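# Place a blue sponge flat on the shelf's top tier

## Task

Put one blue sponge so it lies flat on the upper level of the shelf. The shelf must not be shifted, any other sponges already on it must stay flat and separated from each other, and at the end neither gripper may be in contact with any sponge.

## Robot and tools

Robot: two arms, left_arm and right_arm, each a yam_ultra arm with a two-finger parallel gripper and a wrist camera. Cameras: cam_head_left and cam_head_right on a fixed stand behind the arms, plus cam_left_wrist and cam_right_wrist (all 896x504).

Frames: the scene frame has its origin at table-top height, midway between the nominal arm bases, +z up, +x outward over the table, and left_arm on the +y side (arm names do not match image sides). The measured bases sit at about (+0.028, +0.365, +0.044) m for left_arm and (+0.028, -0.352, +0.027) m for right_arm, both nearly unrotated. Every hand pose, velocity, target and wrist-camera pose an arm reports is in that arm's own base frame; fixed cameras and the table use the scene frame. The gripper's fingers point along its +z axis and open and close along its y axis. end_effector_position is the spot between the finger pads, roughly 1 cm short of the tips. Reported poses may be off by a few centimetres, more at full reach.

The 14-number row: used by both execute_actions and move. It always covers both arms, even if one stays still: dx, dy, dz, rx, ry, rz, opening for left_arm, then the same seven for right_arm. Every number lies in [-1, 1]. The first six of each arm are an offset, not a pose: they are measured from that arm's Hand target as it stood when the action or move began, along that arm's base axes, with rotation about the Hand target's position. 1.0 equals 0.6 m of travel or 180 degrees; rx, ry, rz form one rotation vector. Repeating an offset moves the arm further. Sending six zeros re-requests the current Hand target. The opening is absolute: +1 is fully open (0.094 m), -1 fully closed. A 0 in the opening slot is a real command (half open), so to keep a gripper as it is, resend its current opening.

execute_actions(actions, cameras): actions is a list of actions; each action is a list of up to 15 rows, one per 1/30 s step, and a short action repeats its last row to fill 15 steps. Each row counts from the action's start pose, not from the prior row. Images come back only if actions is empty or cameras names them (["all"] for every camera, [] for none; an unknown name voids the call).

move(target, speed, blend, opening_speed, grip_force, blocking, cameras): drives each gripper in a straight line toward its offset. target is one 14-number row or a list of up to 15 rows, each counted from the same starting Hand targets. speed is the path top speed in m/s (0.002 to 2.9, default 0.25; rotation capped at twice that in rad/s), one value or one per target. blend in metres rounds corners in a list; 0 stops at each. opening_speed is per second on the -1..+1 scale, at least 0.2; use it to close gently on soft items like sponges. grip_force is newtons per pad, 10 to 50, per arm or shared; it persists, and low values close slowly. blocking=false returns after about 0.5 s while the move continues. Paths ignore obstacles and the other arm, lag and overshoot more when fast, and should not pass near an arm's own base. The result adds a move: line (done, off_target, moving, held, fault) and limits such as paced or held. done means within 10 mm and 2 degrees.

wait(seconds 0 to 10) lets the scene run with commands held. stop brakes a running move. zoom_image(camera, region [x0,y0,x1,y1] pixels, at most 504 by 504) enlarges part of that camera's latest image. read_manual gives only licence text. finished_scene(scene) ends the scene irreversibly; call nothing after it in the same reply.

Results: per arm, end_effector_position (m) and end_effector_quat_wxyz in its base frame, Hand target (last commanded pose after clipping; next offsets start here), Joint positions (last entry is finger opening in metres), Joint velocities (may be omitted when all within noise), joint torques (include gravity, noisy, joints 1 to 3 wrap at ±28 N m), grip_measured on the command scale (reads up to ~2.5 mm wide when empty), Tool commands, motor temperatures. Execute_actions results also list positions at some steps.

Control behaviour: commanded orientation is clipped to within 40 degrees of the actual one each step. Grippers often rest short of the target by a few centimetres due to friction and weight; that alone is not contact. If short, resend zeros or the missing distance. An arm blocked by something keeps pushing until sent back past its gripper; faster moves and deeper targets press harder.

Avoid: dropping or releasing a moving object, anything leaving the table, hitting the shelf or table hard, grippers or fingers touching the other arm, and gripping the other arm's fingers. Heat rises when holding loads, reaching far or pushing against unreachable poses; a MOTOR HOT line appears at 75 °C, at 90 °C the arm folds and idles, at 100 °C it collapses. To release, command an opening well above grip_measured, then move clear of the sponges.

Each tool is called after "Emit:" in YAML: its name, and indented under it one key for each argument.

## Session

Emit:
execute_actions:
  actions: []

Scene clock: 0.00 s.
left_arm: end_effector_position=(+0.4057, +0.0233, +0.1009) grip_measured=+1.000 end_effector_quat_wxyz=(+0.592, -0.061, +0.803, -0.007) | right_arm: end_effector_position=(+0.4054, -0.0345, +0.1184) grip_measured=+1.000 end_effector_quat_wxyz=(+0.612, +0.054, +0.785, -0.084)
Joint positions: left_arm=[0.048 1.581 0.38 0.898 -0.015 -0.093 0.094] | right_arm=[0 1.563 0.378 0.94 0.199 -0.019 0.094]
Joint velocities: within noise
Joint torques (N m): no reading
Motor temperatures (°C): left_arm=[26 27 29 25 24 27 28] | right_arm=[28 29 27 27 27 28 28]
Heat: left arm: 29 °C; right arm: 29 °C.
Hand target: left_arm +0.4108, +0.0244, +0.1161; +0.610, -0.060, +0.791, -0.004 | right_arm +0.4098, -0.0359, +0.1341; +0.629, +0.060, +0.770, -0.083
Tool commands: left_gripper/opening=+1.0 right_gripper/opening=+1.0

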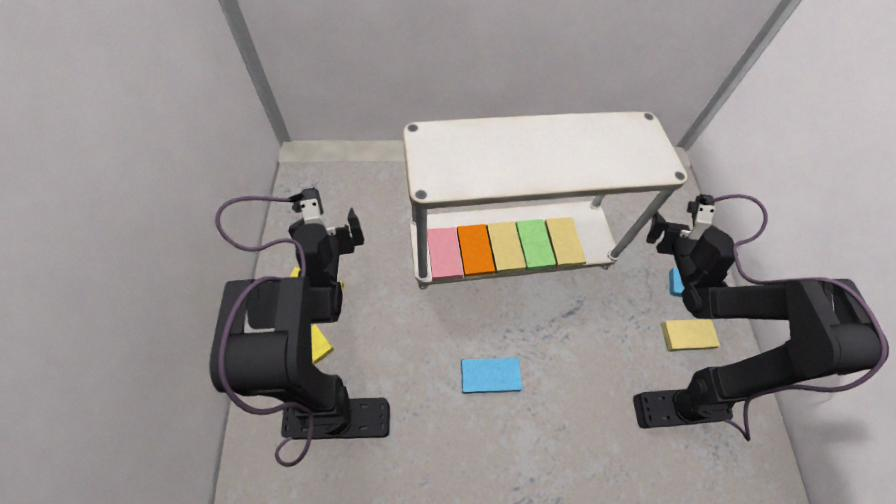

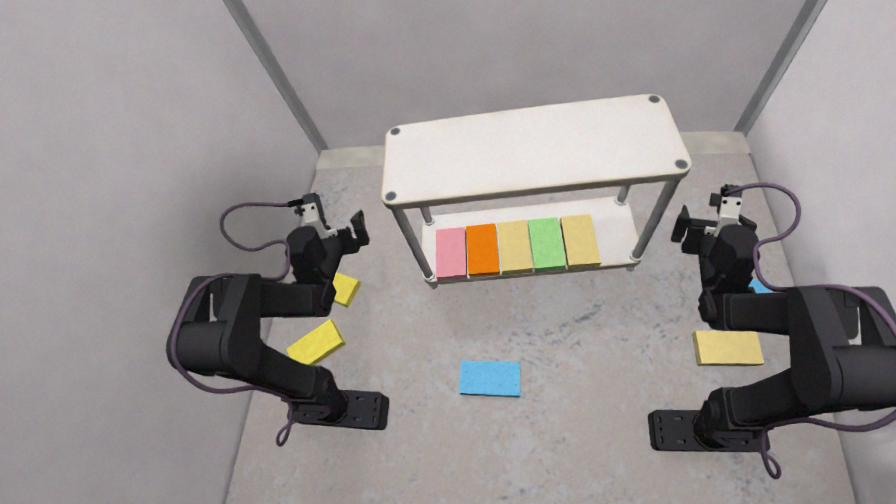

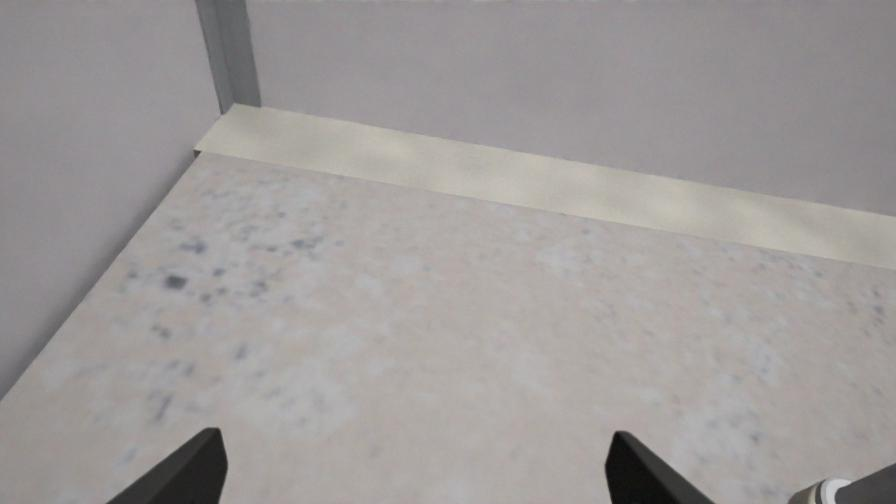

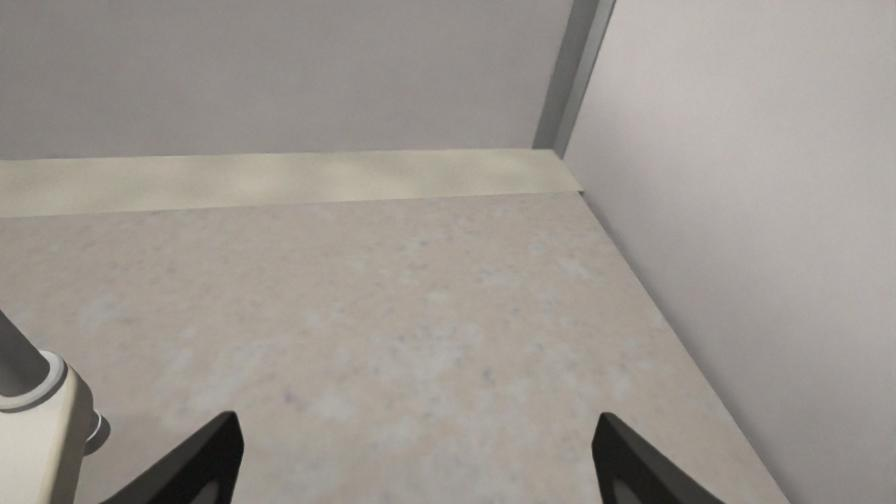

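Emit:
move:
  target:
    - [-0.3,-0.1,0.15,0.1,0.1,-0.14,1,0,0,0,0,0,0,1]
    - [-0.467,-0.582,0.19,0.332,0.327,-0.46,1,0,0,0,0,0,0,1]
  blend: [0.05,0]
  speed: 0.4
  cameras: ["all"]

Scene clock: 4.93 s.
left_arm: end_effector_position=(+0.1299, -0.3205, +0.2175) grip_measured=+1.000 end_effector_quat_wxyz=(+0.067, +0.708, +0.703, -0.020) | right_arm: end_effector_position=(+0.4054, -0.0345, +0.1184) grip_measured=+1.000 end_effector_quat_wxyz=(+0.612, +0.054, +0.785, -0.084)
Joint positions: left_arm=[-1.197 1.78 1.9 -1.55 -0.016 0.381 0.094] | right_arm=[0 1.563 0.378 0.94 0.199 -0.019 0.094]
Joint torques (N m): left_arm=[-0.1 -5.81 8.34 0.33 0.09 0.04] | right_arm=[-0.1 -5.96 5.05 2.25 -0.01 0]
Heat: left arm: 30 °C; right arm: 29 °C.
Hand target: left_arm +0.1306, -0.3248, +0.2301; +0.000, +0.708, +0.706, +0.000 | right_arm +0.4098, -0.0359, +0.1341; +0.629, +0.060, +0.770, -0.083
Off the commanded pose: left_arm 0.013 m, 8 deg | right_arm 0.016 m, 3 deg.
joint sent to its limit (left arm) — joint 4 (wrist pitch), lower limit. The joint targets are off in position and orientation.
move: off_target (left_arm, right_arm)

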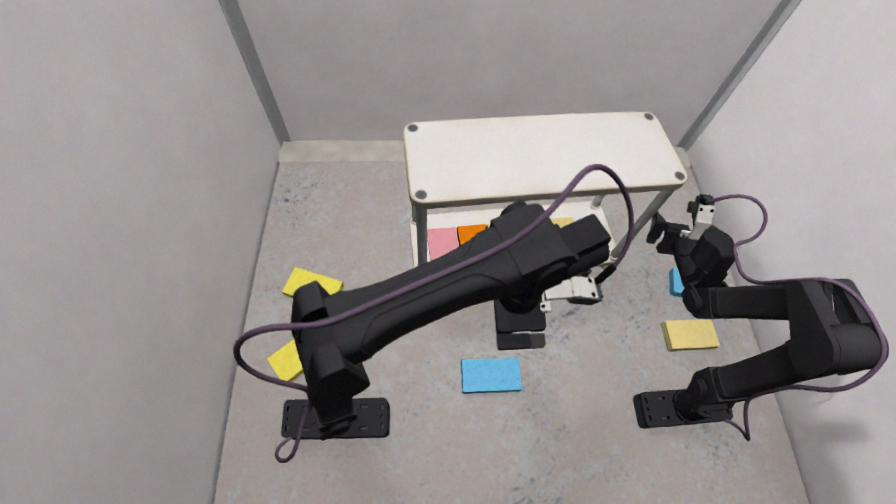

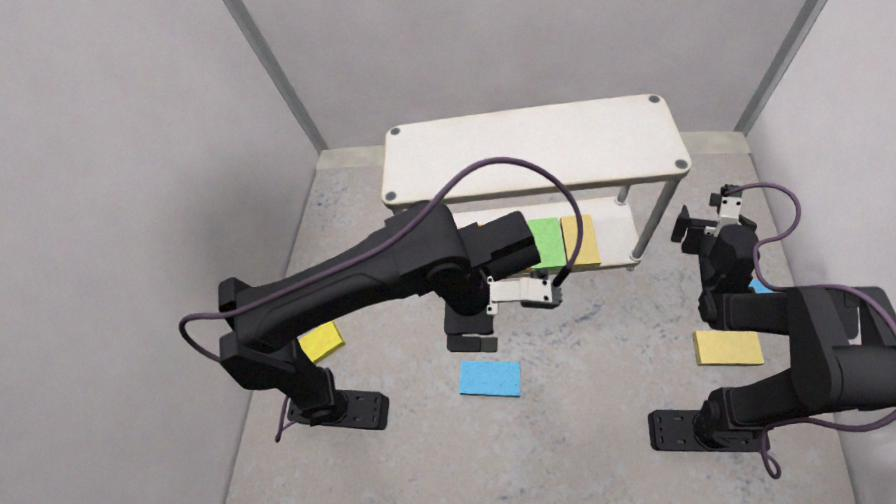

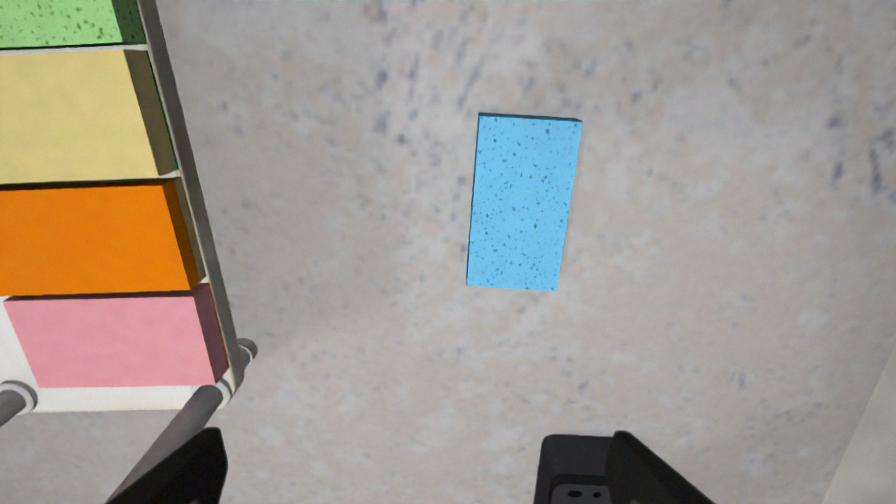

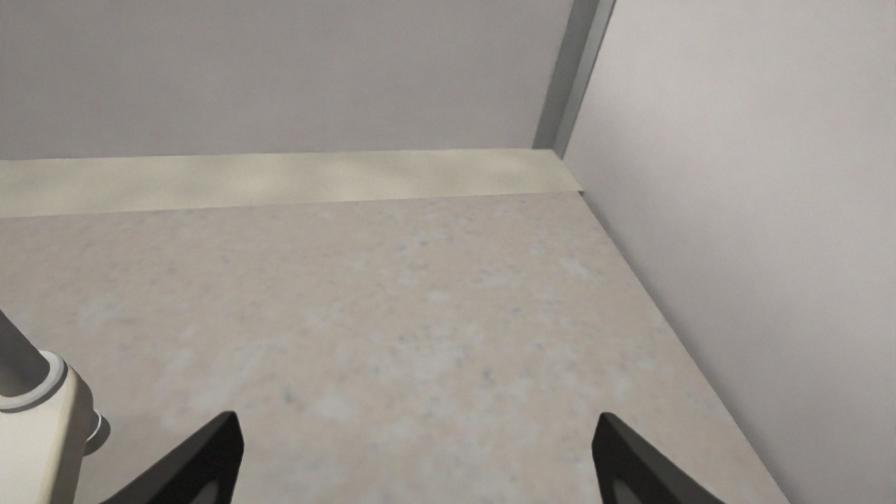

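Emit:
move:
  target: [-0.078,-0.015,-0.31,0,0,0,1,0,0,0,0,0,0,1]
  speed: 0.3
  cameras: ["all"]

Scene clock: 8.23 s.
left_arm: end_effector_position=(+0.0828, -0.3295, +0.0434) grip_measured=+1.000 end_effector_quat_wxyz=(-0.010, +0.713, +0.701, +0.009) | right_arm: end_effector_position=(+0.4054, -0.0345, +0.1184) grip_measured=+1.000 end_effector_quat_wxyz=(+0.612, +0.054, +0.785, -0.084)
Joint positions: left_arm=[-1.331 1.9 1.36 -1.056 -0.006 0.257 0.094] | right_arm=[0 1.563 0.378 0.94 0.199 -0.019 0.094]
Joint torques (N m): left_arm=[-0.24 -7.43 3.97 0.42 0.09 -0.1] | right_arm=[-0.1 -5.96 5.05 2.25 -0.01 0]
Heat: left arm: 30 °C; right arm: 30 °C.
Hand target: left_arm +0.0838, -0.3338, +0.0441; +0.000, +0.708, +0.706, +0.000 | right_arm +0.4098, -0.0359, +0.1341; +0.629, +0.060, +0.770, -0.083
Off the commanded pose: left_arm 0.004 m, 2 deg | right_arm 0.016 m, 3 deg.
move: off_target (right_arm)

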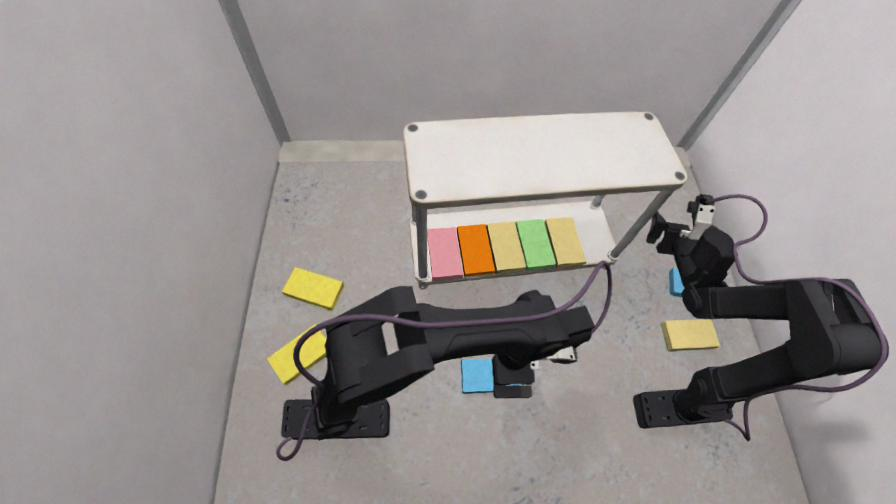

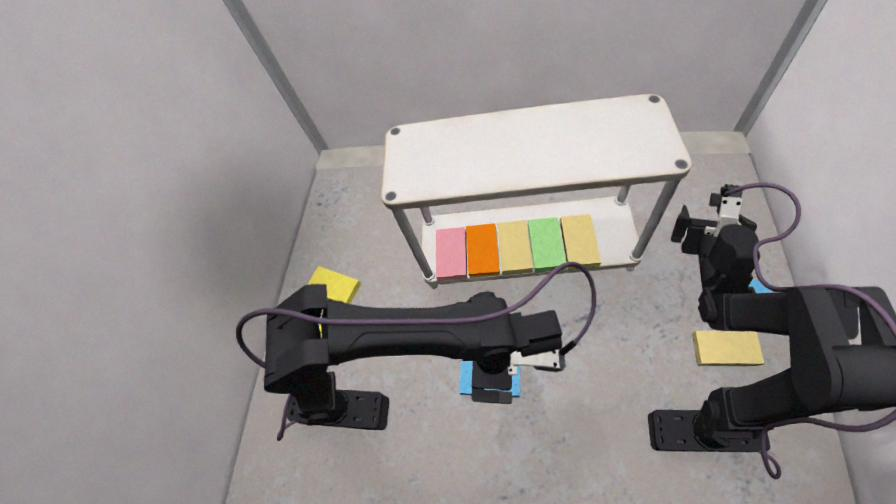

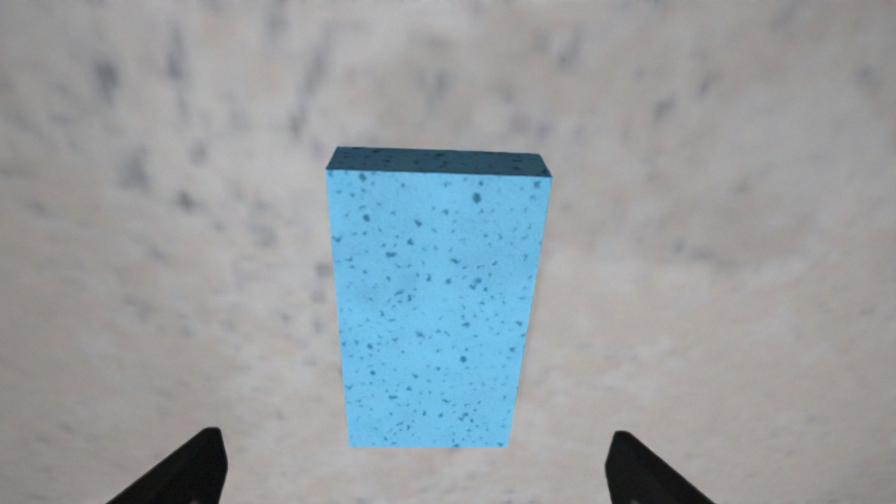

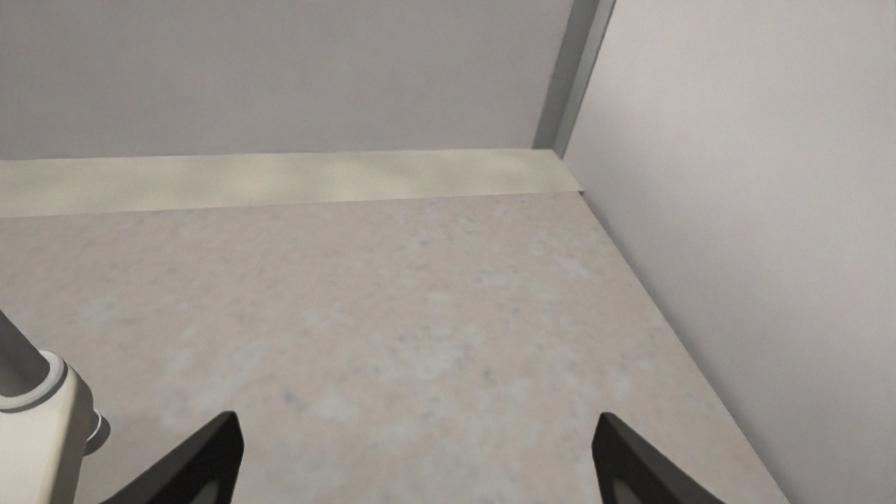

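Emit:
move:
  target:
    - [-0.005,0.005,-0.119,0,0,0,1,0,0,0,0,0,0,1]
    - [-0.005,0.005,-0.119,0,0,0,0.24,0,0,0,0,0,0,1]
    - [-0.005,0.005,0.1,0,0,0,0.24,0,0,0,0,0,0,1]
  speed: 0.2
  opening_speed: 0.7
  cameras: ["all"]

Scene clock: 13.43 s.
left_arm: end_effector_position=(+0.0805, -0.3193, +0.0832) grip_measured=+0.330 end_effector_quat_wxyz=(-0.027, +0.706, +0.707, +0.020) | right_arm: end_effector_position=(+0.4054, -0.0345, +0.1184) grip_measured=+1.000 end_effector_quat_wxyz=(+0.612, +0.054, +0.785, -0.084)
Joint positions: left_arm=[-1.331 1.866 1.475 -1.246 -0.007 0.239 0.062] | right_arm=[0 1.563 0.378 0.94 0.199 -0.019 0.094]
Joint torques (N m): left_arm=[-0.39 -9.03 7.95 0.02 0.09 -0.07] | right_arm=[-0.1 -5.96 5.05 2.25 -0.01 0]
Heat: left arm: 31 °C; right arm: 31 °C.
Hand target: left_arm +0.0808, -0.3308, +0.1041; +0.000, +0.708, +0.706, +0.000 | right_arm +0.4098, -0.0359, +0.1341; +0.629, +0.060, +0.770, -0.083
Off the commanded pose: left_arm 0.024 m, 4 deg | right_arm 0.016 m, 3 deg.
move: off_target (left_arm, right_arm)

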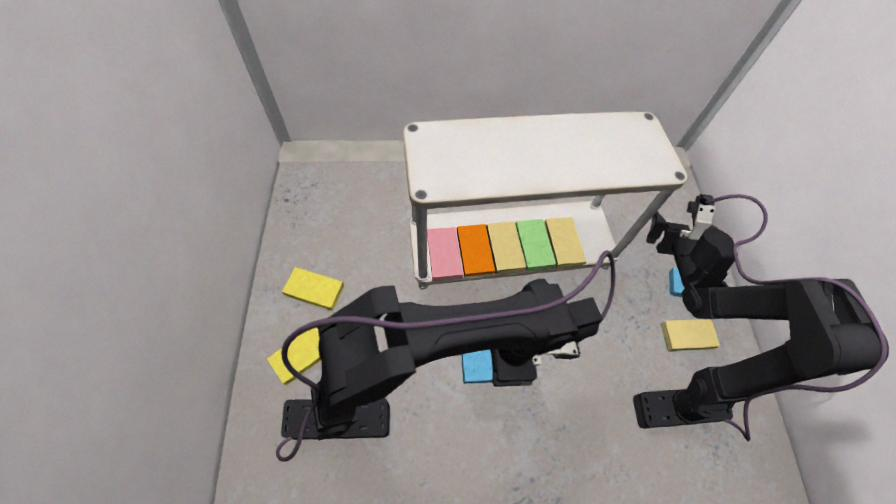

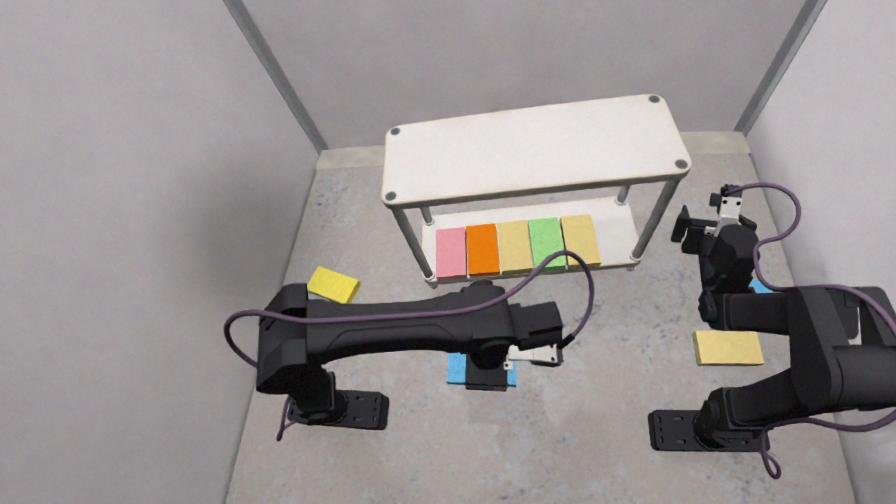

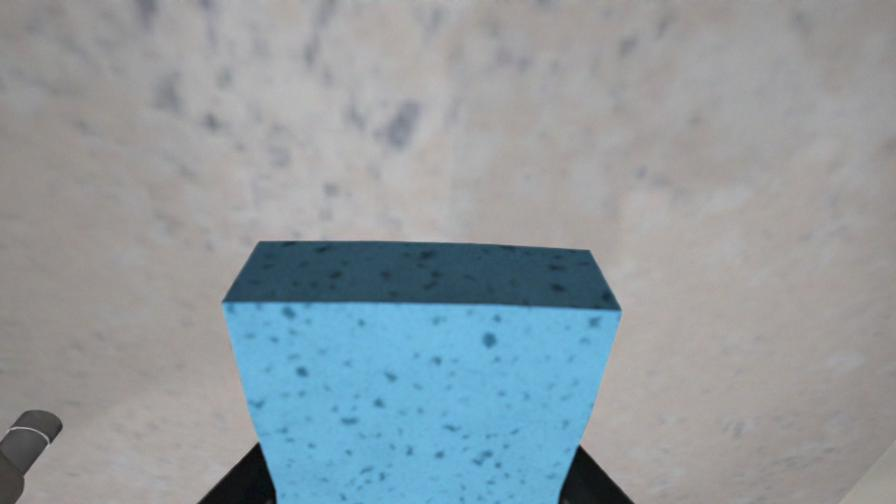

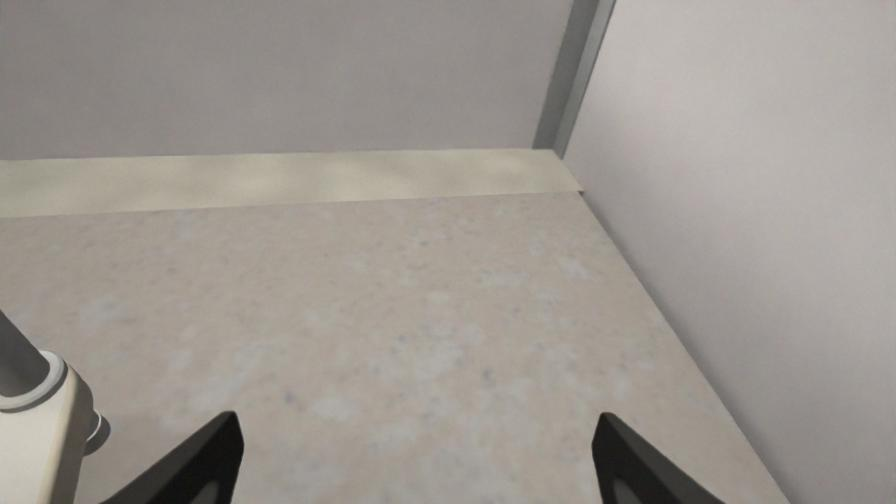

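Emit:
move:
  target:
    - [0,0,-0.217,0,0,0,0.24,0,0,0,0,0,0,1]
    - [0,0,-0.217,0,0,0,1,0,0,0,0,0,0,1]
    - [0,0,0,0,0,0,1,0,0,0,0,0,0,1]
    - [0,0.015,0,-0.25,0,0,1,0,0,0,0,0,0,1]
  speed: [0.15,0.2,0.25,0.4]
  opening_speed: 1.5
  cameras: ["all"]

Scene clock: 22.03 s.
left_arm: end_effector_position=(+0.0789, -0.3162, +0.0956) grip_measured=+0.998 end_effector_quat_wxyz=(+0.250, +0.661, +0.662, -0.250) | right_arm: end_effector_position=(+0.4054, -0.0345, +0.1184) grip_measured=+1.000 end_effector_quat_wxyz=(+0.612, +0.054, +0.785, -0.084)
Joint positions: left_arm=[-1.194 1.218 0.65 -0.315 0.246 0.286 0.094] | right_arm=[0 1.563 0.378 0.94 0.199 -0.019 0.094]
Joint torques (N m): left_arm=[0.49 -3.47 4.23 1.8 0.32 -0.09] | right_arm=[-0.1 -5.96 5.04 2.25 -0.01 0]
Motor temperatures (°C): left_arm=[26 28 31 26 24 27 28] | right_arm=[28 31 28 33 27 28 28]
Heat: left arm: 31 °C; right arm: 33 °C.
Hand target: left_arm +0.0808, -0.3218, +0.1041; +0.271, +0.654, +0.653, -0.270 | right_arm +0.4098, -0.0359, +0.1341; +0.629, +0.060, +0.770, -0.083
Off the commanded pose: left_arm 0.010 m, 4 deg | right_arm 0.016 m, 3 deg.
move: off_target (left_arm, right_arm)

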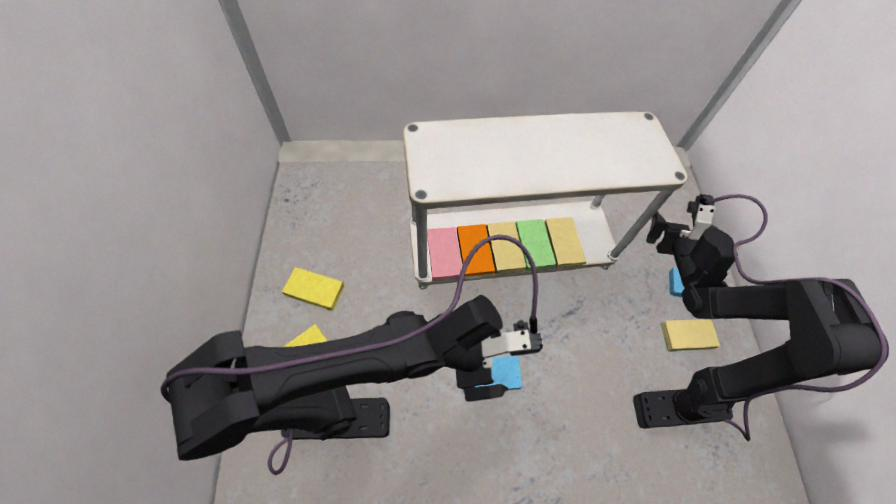

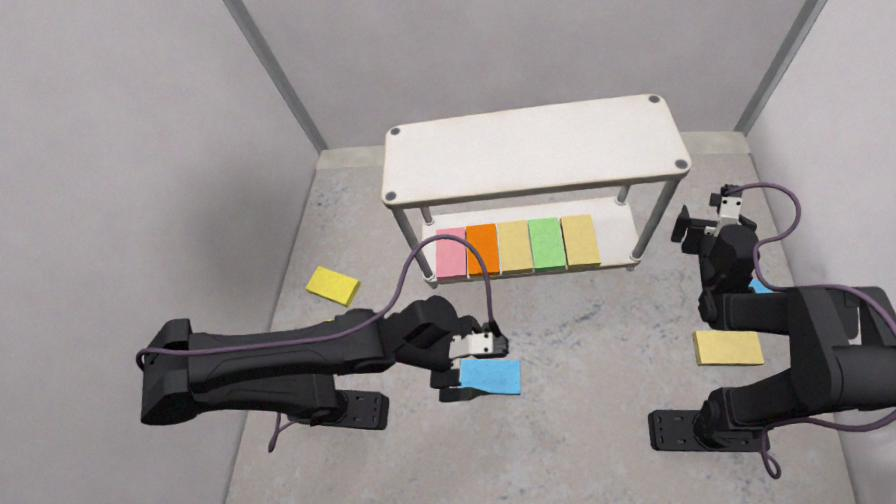

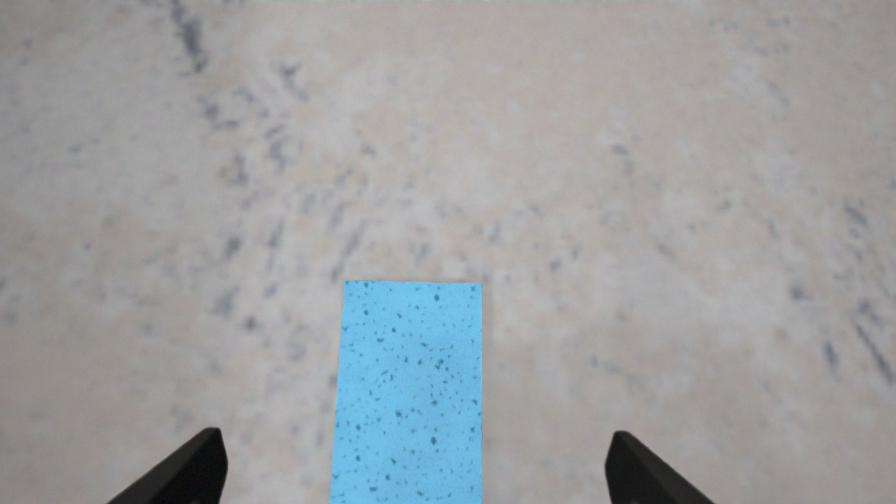

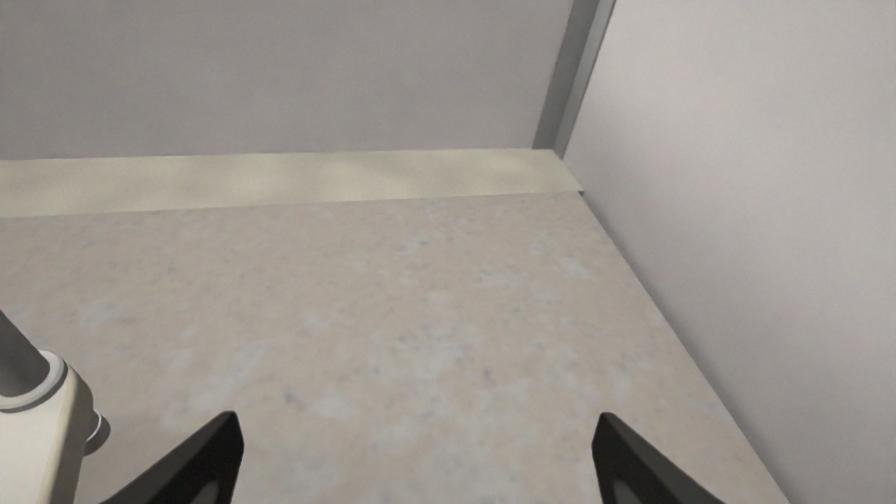

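Emit:
move:
  target:
    - [0.003,-0.003,-0.213,0,0,0,1,0,0,0,0,0,0,1]
    - [0.003,-0.003,-0.213,0,0,0,0.24,0,0,0,0,0,0,1]
    - [0.003,0,0.35,0,0,0,0.24,0,0,0,0,0,0,1]
  speed: 0.25
  opening_speed: 0.8
  cameras: ["all"]

Scene clock: 28.07 s.
left_arm: end_effector_position=(+0.0833, -0.3254, +0.2984) grip_measured=+0.359 end_effector_quat_wxyz=(+0.266, +0.655, +0.657, -0.261) | right_arm: end_effector_position=(+0.4054, -0.0345, +0.1184) grip_measured=+1.000 end_effector_quat_wxyz=(+0.612, +0.054, +0.785, -0.084)
Joint positions: left_arm=[-1.188 1.276 1.487 -1.055 0.254 0.283 0.064] | right_arm=[0 1.563 0.378 0.94 0.199 -0.019 0.094]
Joint torques (N m): left_arm=[0.53 -2.63 8.98 1.05 0.3 0.04] | right_arm=[-0.09 -5.96 5.07 2.25 -0.01 0]
Heat: left arm: 31 °C; right arm: 34 °C.
Hand target: left_arm +0.0826, -0.3218, +0.3141; +0.271, +0.654, +0.653, -0.270 | right_arm +0.4098, -0.0359, +0.1341; +0.629, +0.060, +0.770, -0.083
Off the commanded pose: left_arm 0.016 m, 1 deg | right_arm 0.016 m, 3 deg.
move: off_target (left_arm, right_arm); target 2's new opening was sent with left_arm's hand 0.008 m and 3 deg from that target

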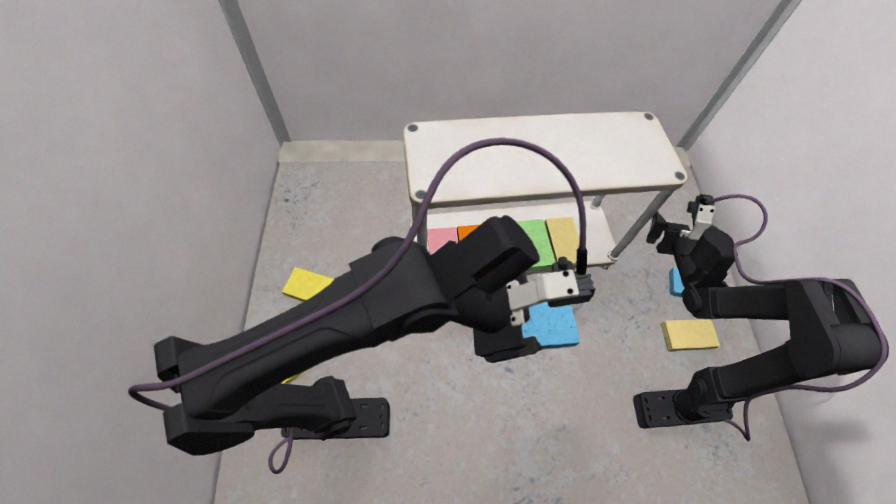

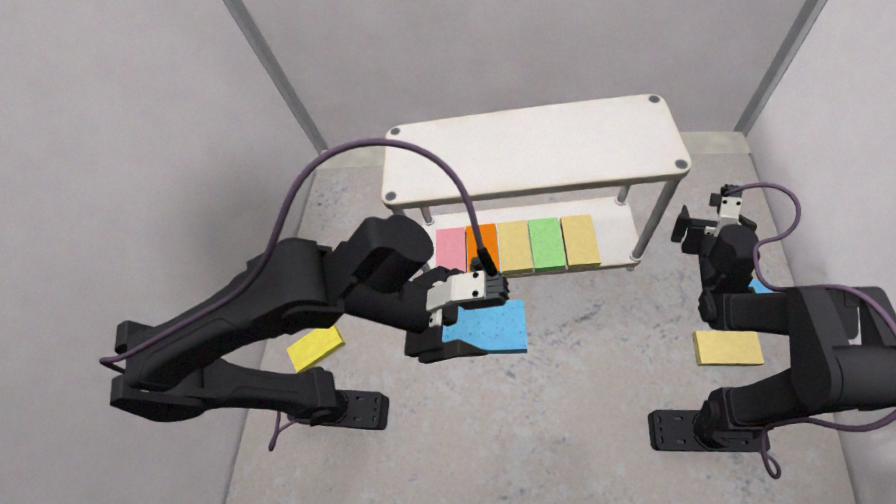

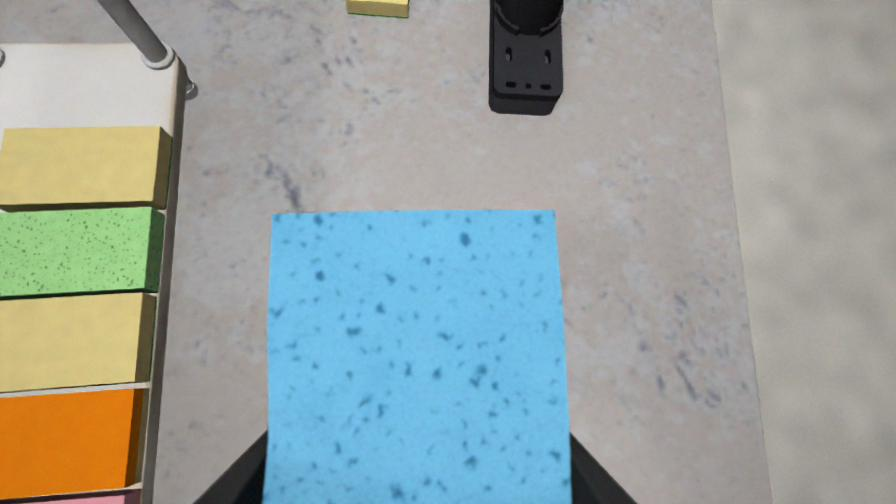

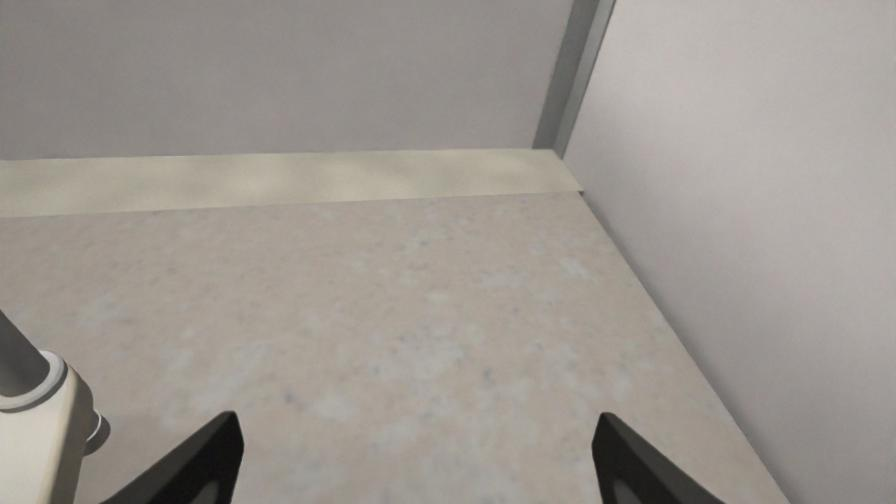

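Emit:
move:
  target:
    - [0.05,0,0.12,0,0,0.05,0.24,0,0,0,0,0,0,1]
    - [0.3,0.03,0.12,0,0,0.3,0.24,0,0,0,0,0,0,1]
  speed: 0.25
  blend: [0.03,0]
  cameras: ["all"]

Scene clock: 31.83 s.
left_arm: end_effector_position=(+0.2598, -0.3133, +0.3761) grip_measured=+0.359 end_effector_quat_wxyz=(+0.356, +0.301, +0.876, -0.125) | right_arm: end_effector_position=(+0.4054, -0.0345, +0.1184) grip_measured=+1.000 end_effector_quat_wxyz=(+0.612, +0.054, +0.785, -0.084)
Joint positions: left_arm=[-0.975 1.713 2.25 -1.358 -0.213 -0.229 0.064] | right_arm=[0 1.563 0.378 0.94 0.199 -0.019 0.094]
Joint torques (N m): left_arm=[0.51 -4.7 7.75 1.05 -0.31 -0.1] | right_arm=[-0.09 -5.96 5.05 2.25 -0.01 0.01]
Heat: left arm: 32 °C; right arm: 35 °C.
Hand target: left_arm +0.2626, -0.3038, +0.3861; +0.364, +0.286, +0.878, -0.118 | right_arm +0.4098, -0.0359, +0.1341; +0.629, +0.060, +0.770, -0.083
Off the commanded pose: left_arm 0.014 m, 2 deg | right_arm 0.016 m, 3 deg.
move: off_target (left_arm, right_arm)

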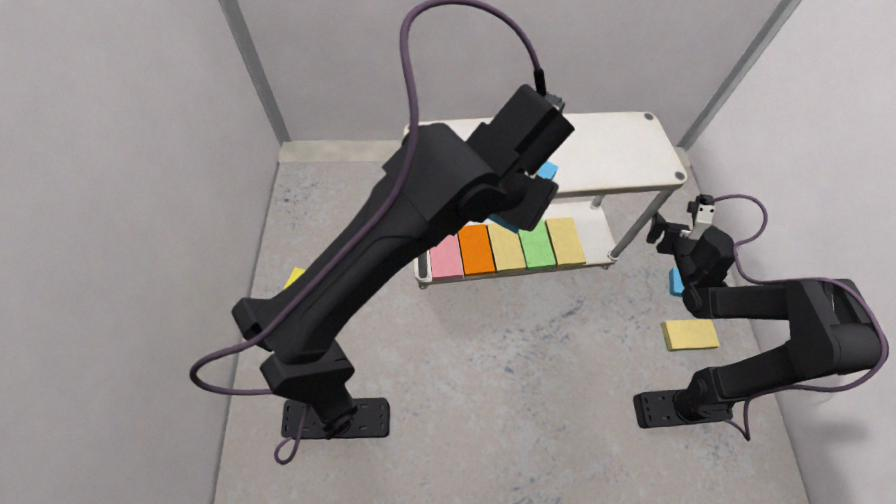

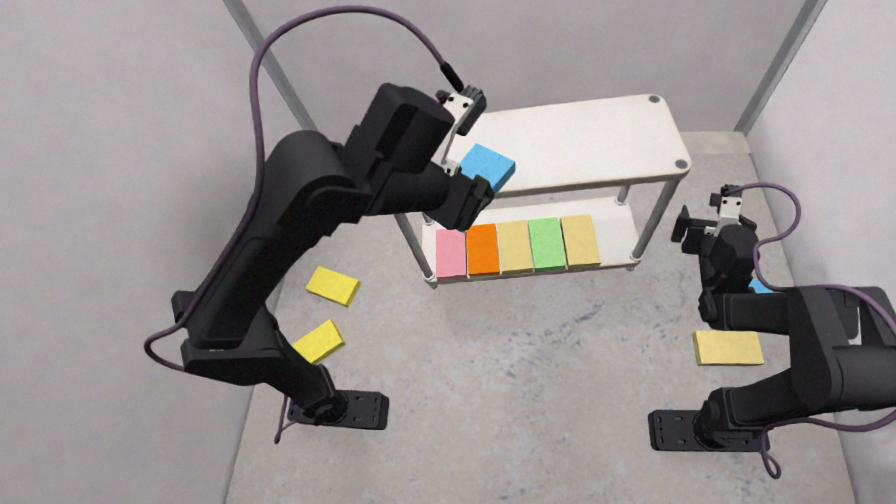

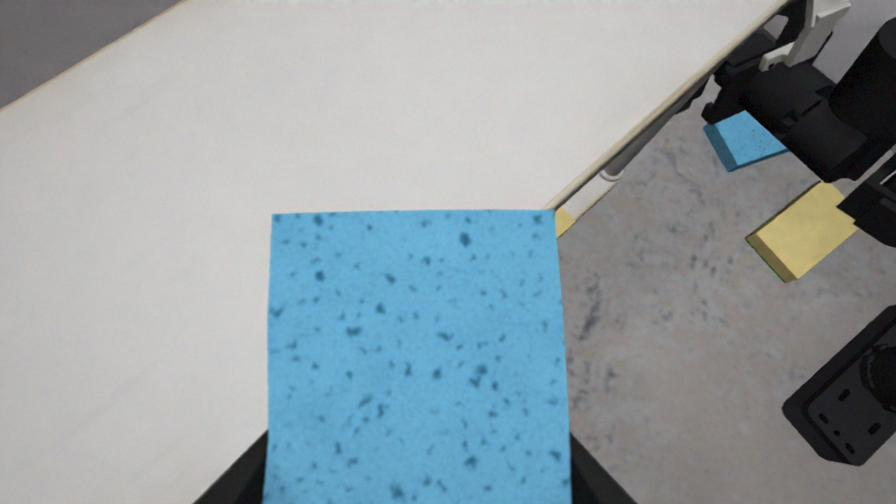

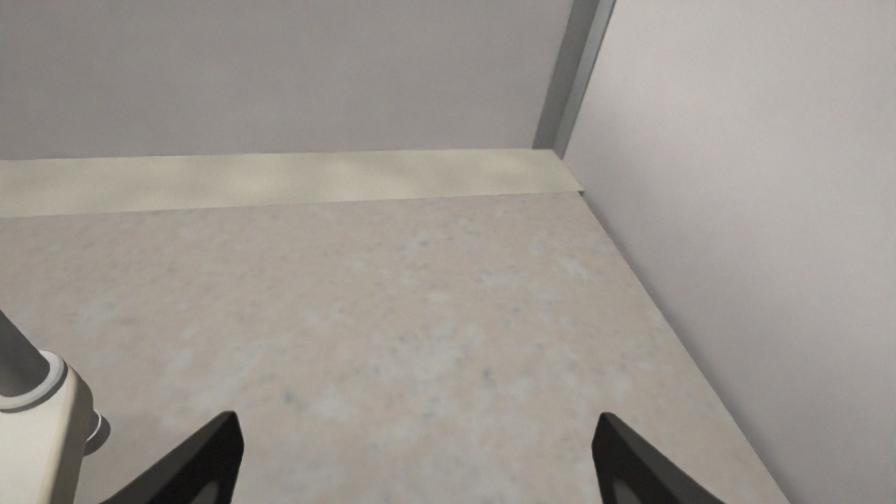

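Emit:
move:
  target: [0.217,0.053,-0.043,0,0,0,0.24,0,0,0,0,0,0,1]
  speed: 0.2
  cameras: ["all"]

Scene clock: 34.53 s.
left_arm: end_effector_position=(+0.3880, -0.2625, +0.3416) grip_measured=+0.359 end_effector_quat_wxyz=(+0.334, +0.281, +0.894, -0.104) | right_arm: end_effector_position=(+0.4054, -0.0345, +0.1184) grip_measured=+1.000 end_effector_quat_wxyz=(+0.612, +0.054, +0.785, -0.084)
Joint positions: left_arm=[-0.594 1.934 2.409 -1.331 0.007 0.012 0.064] | right_arm=[0 1.563 0.378 0.94 0.199 -0.019 0.094]
Joint torques (N m): left_arm=[0.02 -6.28 8.06 1.62 0.09 0.06] | right_arm=[-0.1 -5.96 5.05 2.25 -0.01 0]
Heat: left arm: 32 °C; right arm: 35 °C.
Hand target: left_arm +0.3928, -0.2720, +0.3603; +0.364, +0.286, +0.878, -0.118 | right_arm +0.4098, -0.0359, +0.1341; +0.629, +0.060, +0.770, -0.083
Off the commanded pose: left_arm 0.021 m, 4 deg | right_arm 0.016 m, 3 deg.
move: off_target (left_arm, right_arm)

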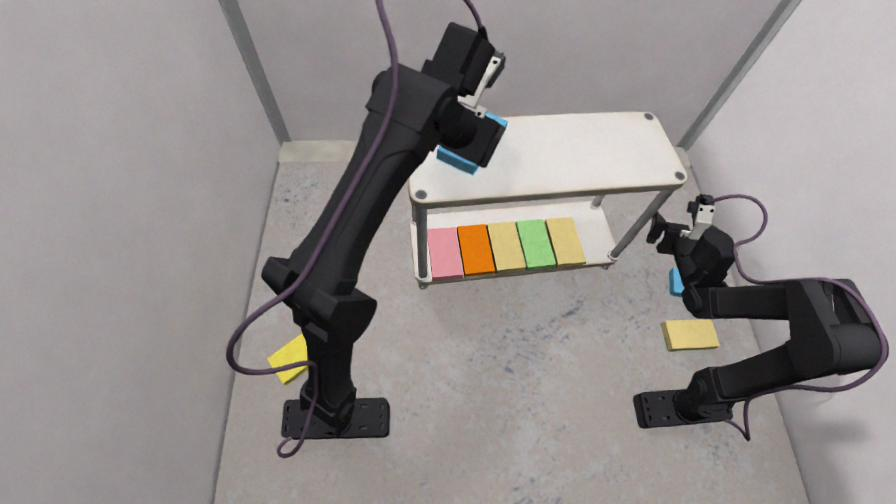

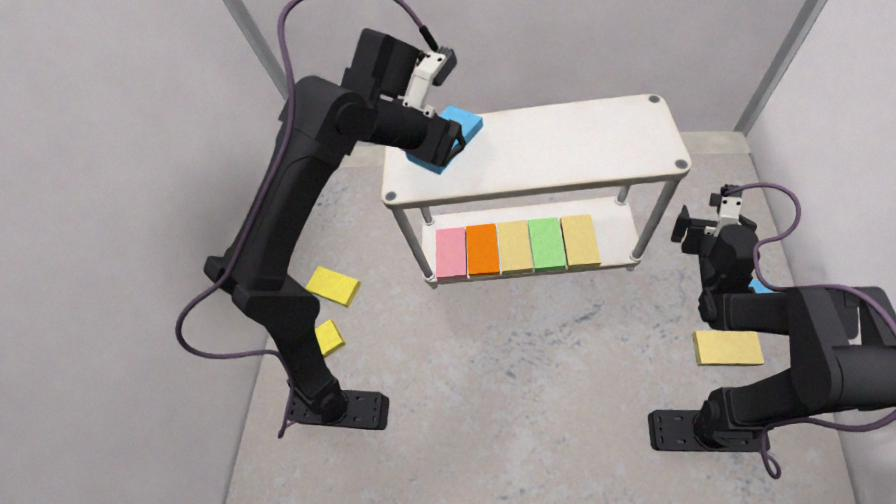

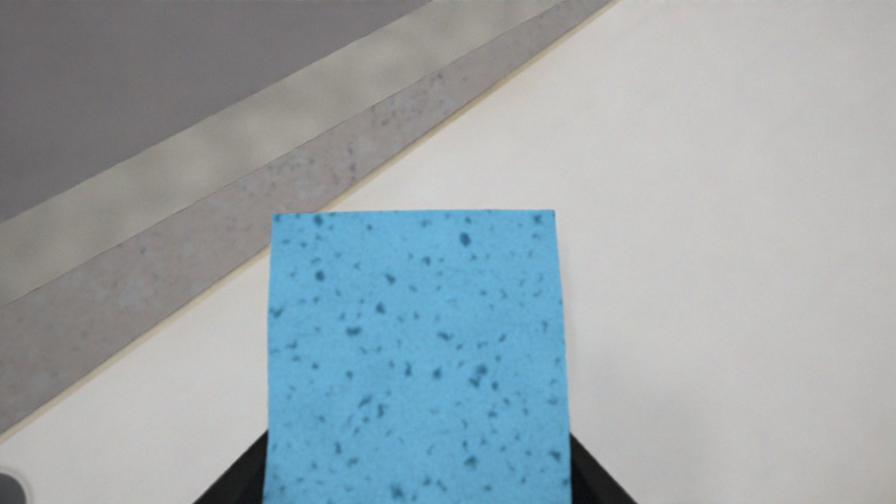

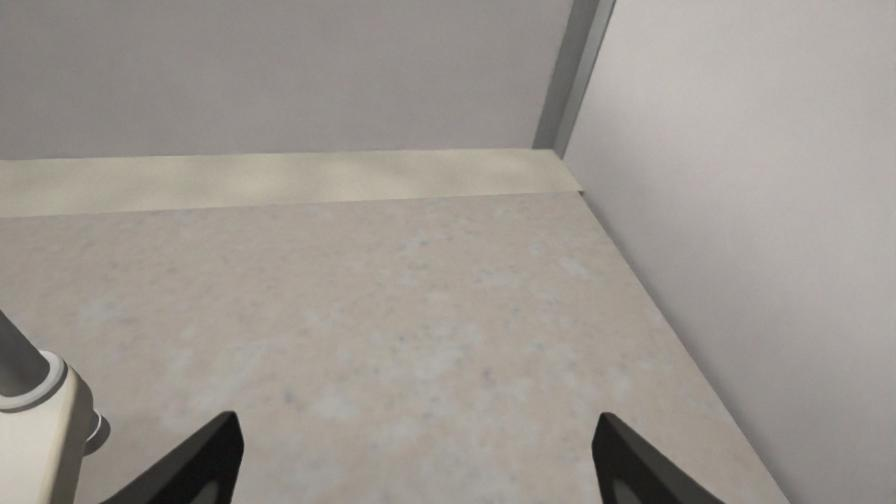

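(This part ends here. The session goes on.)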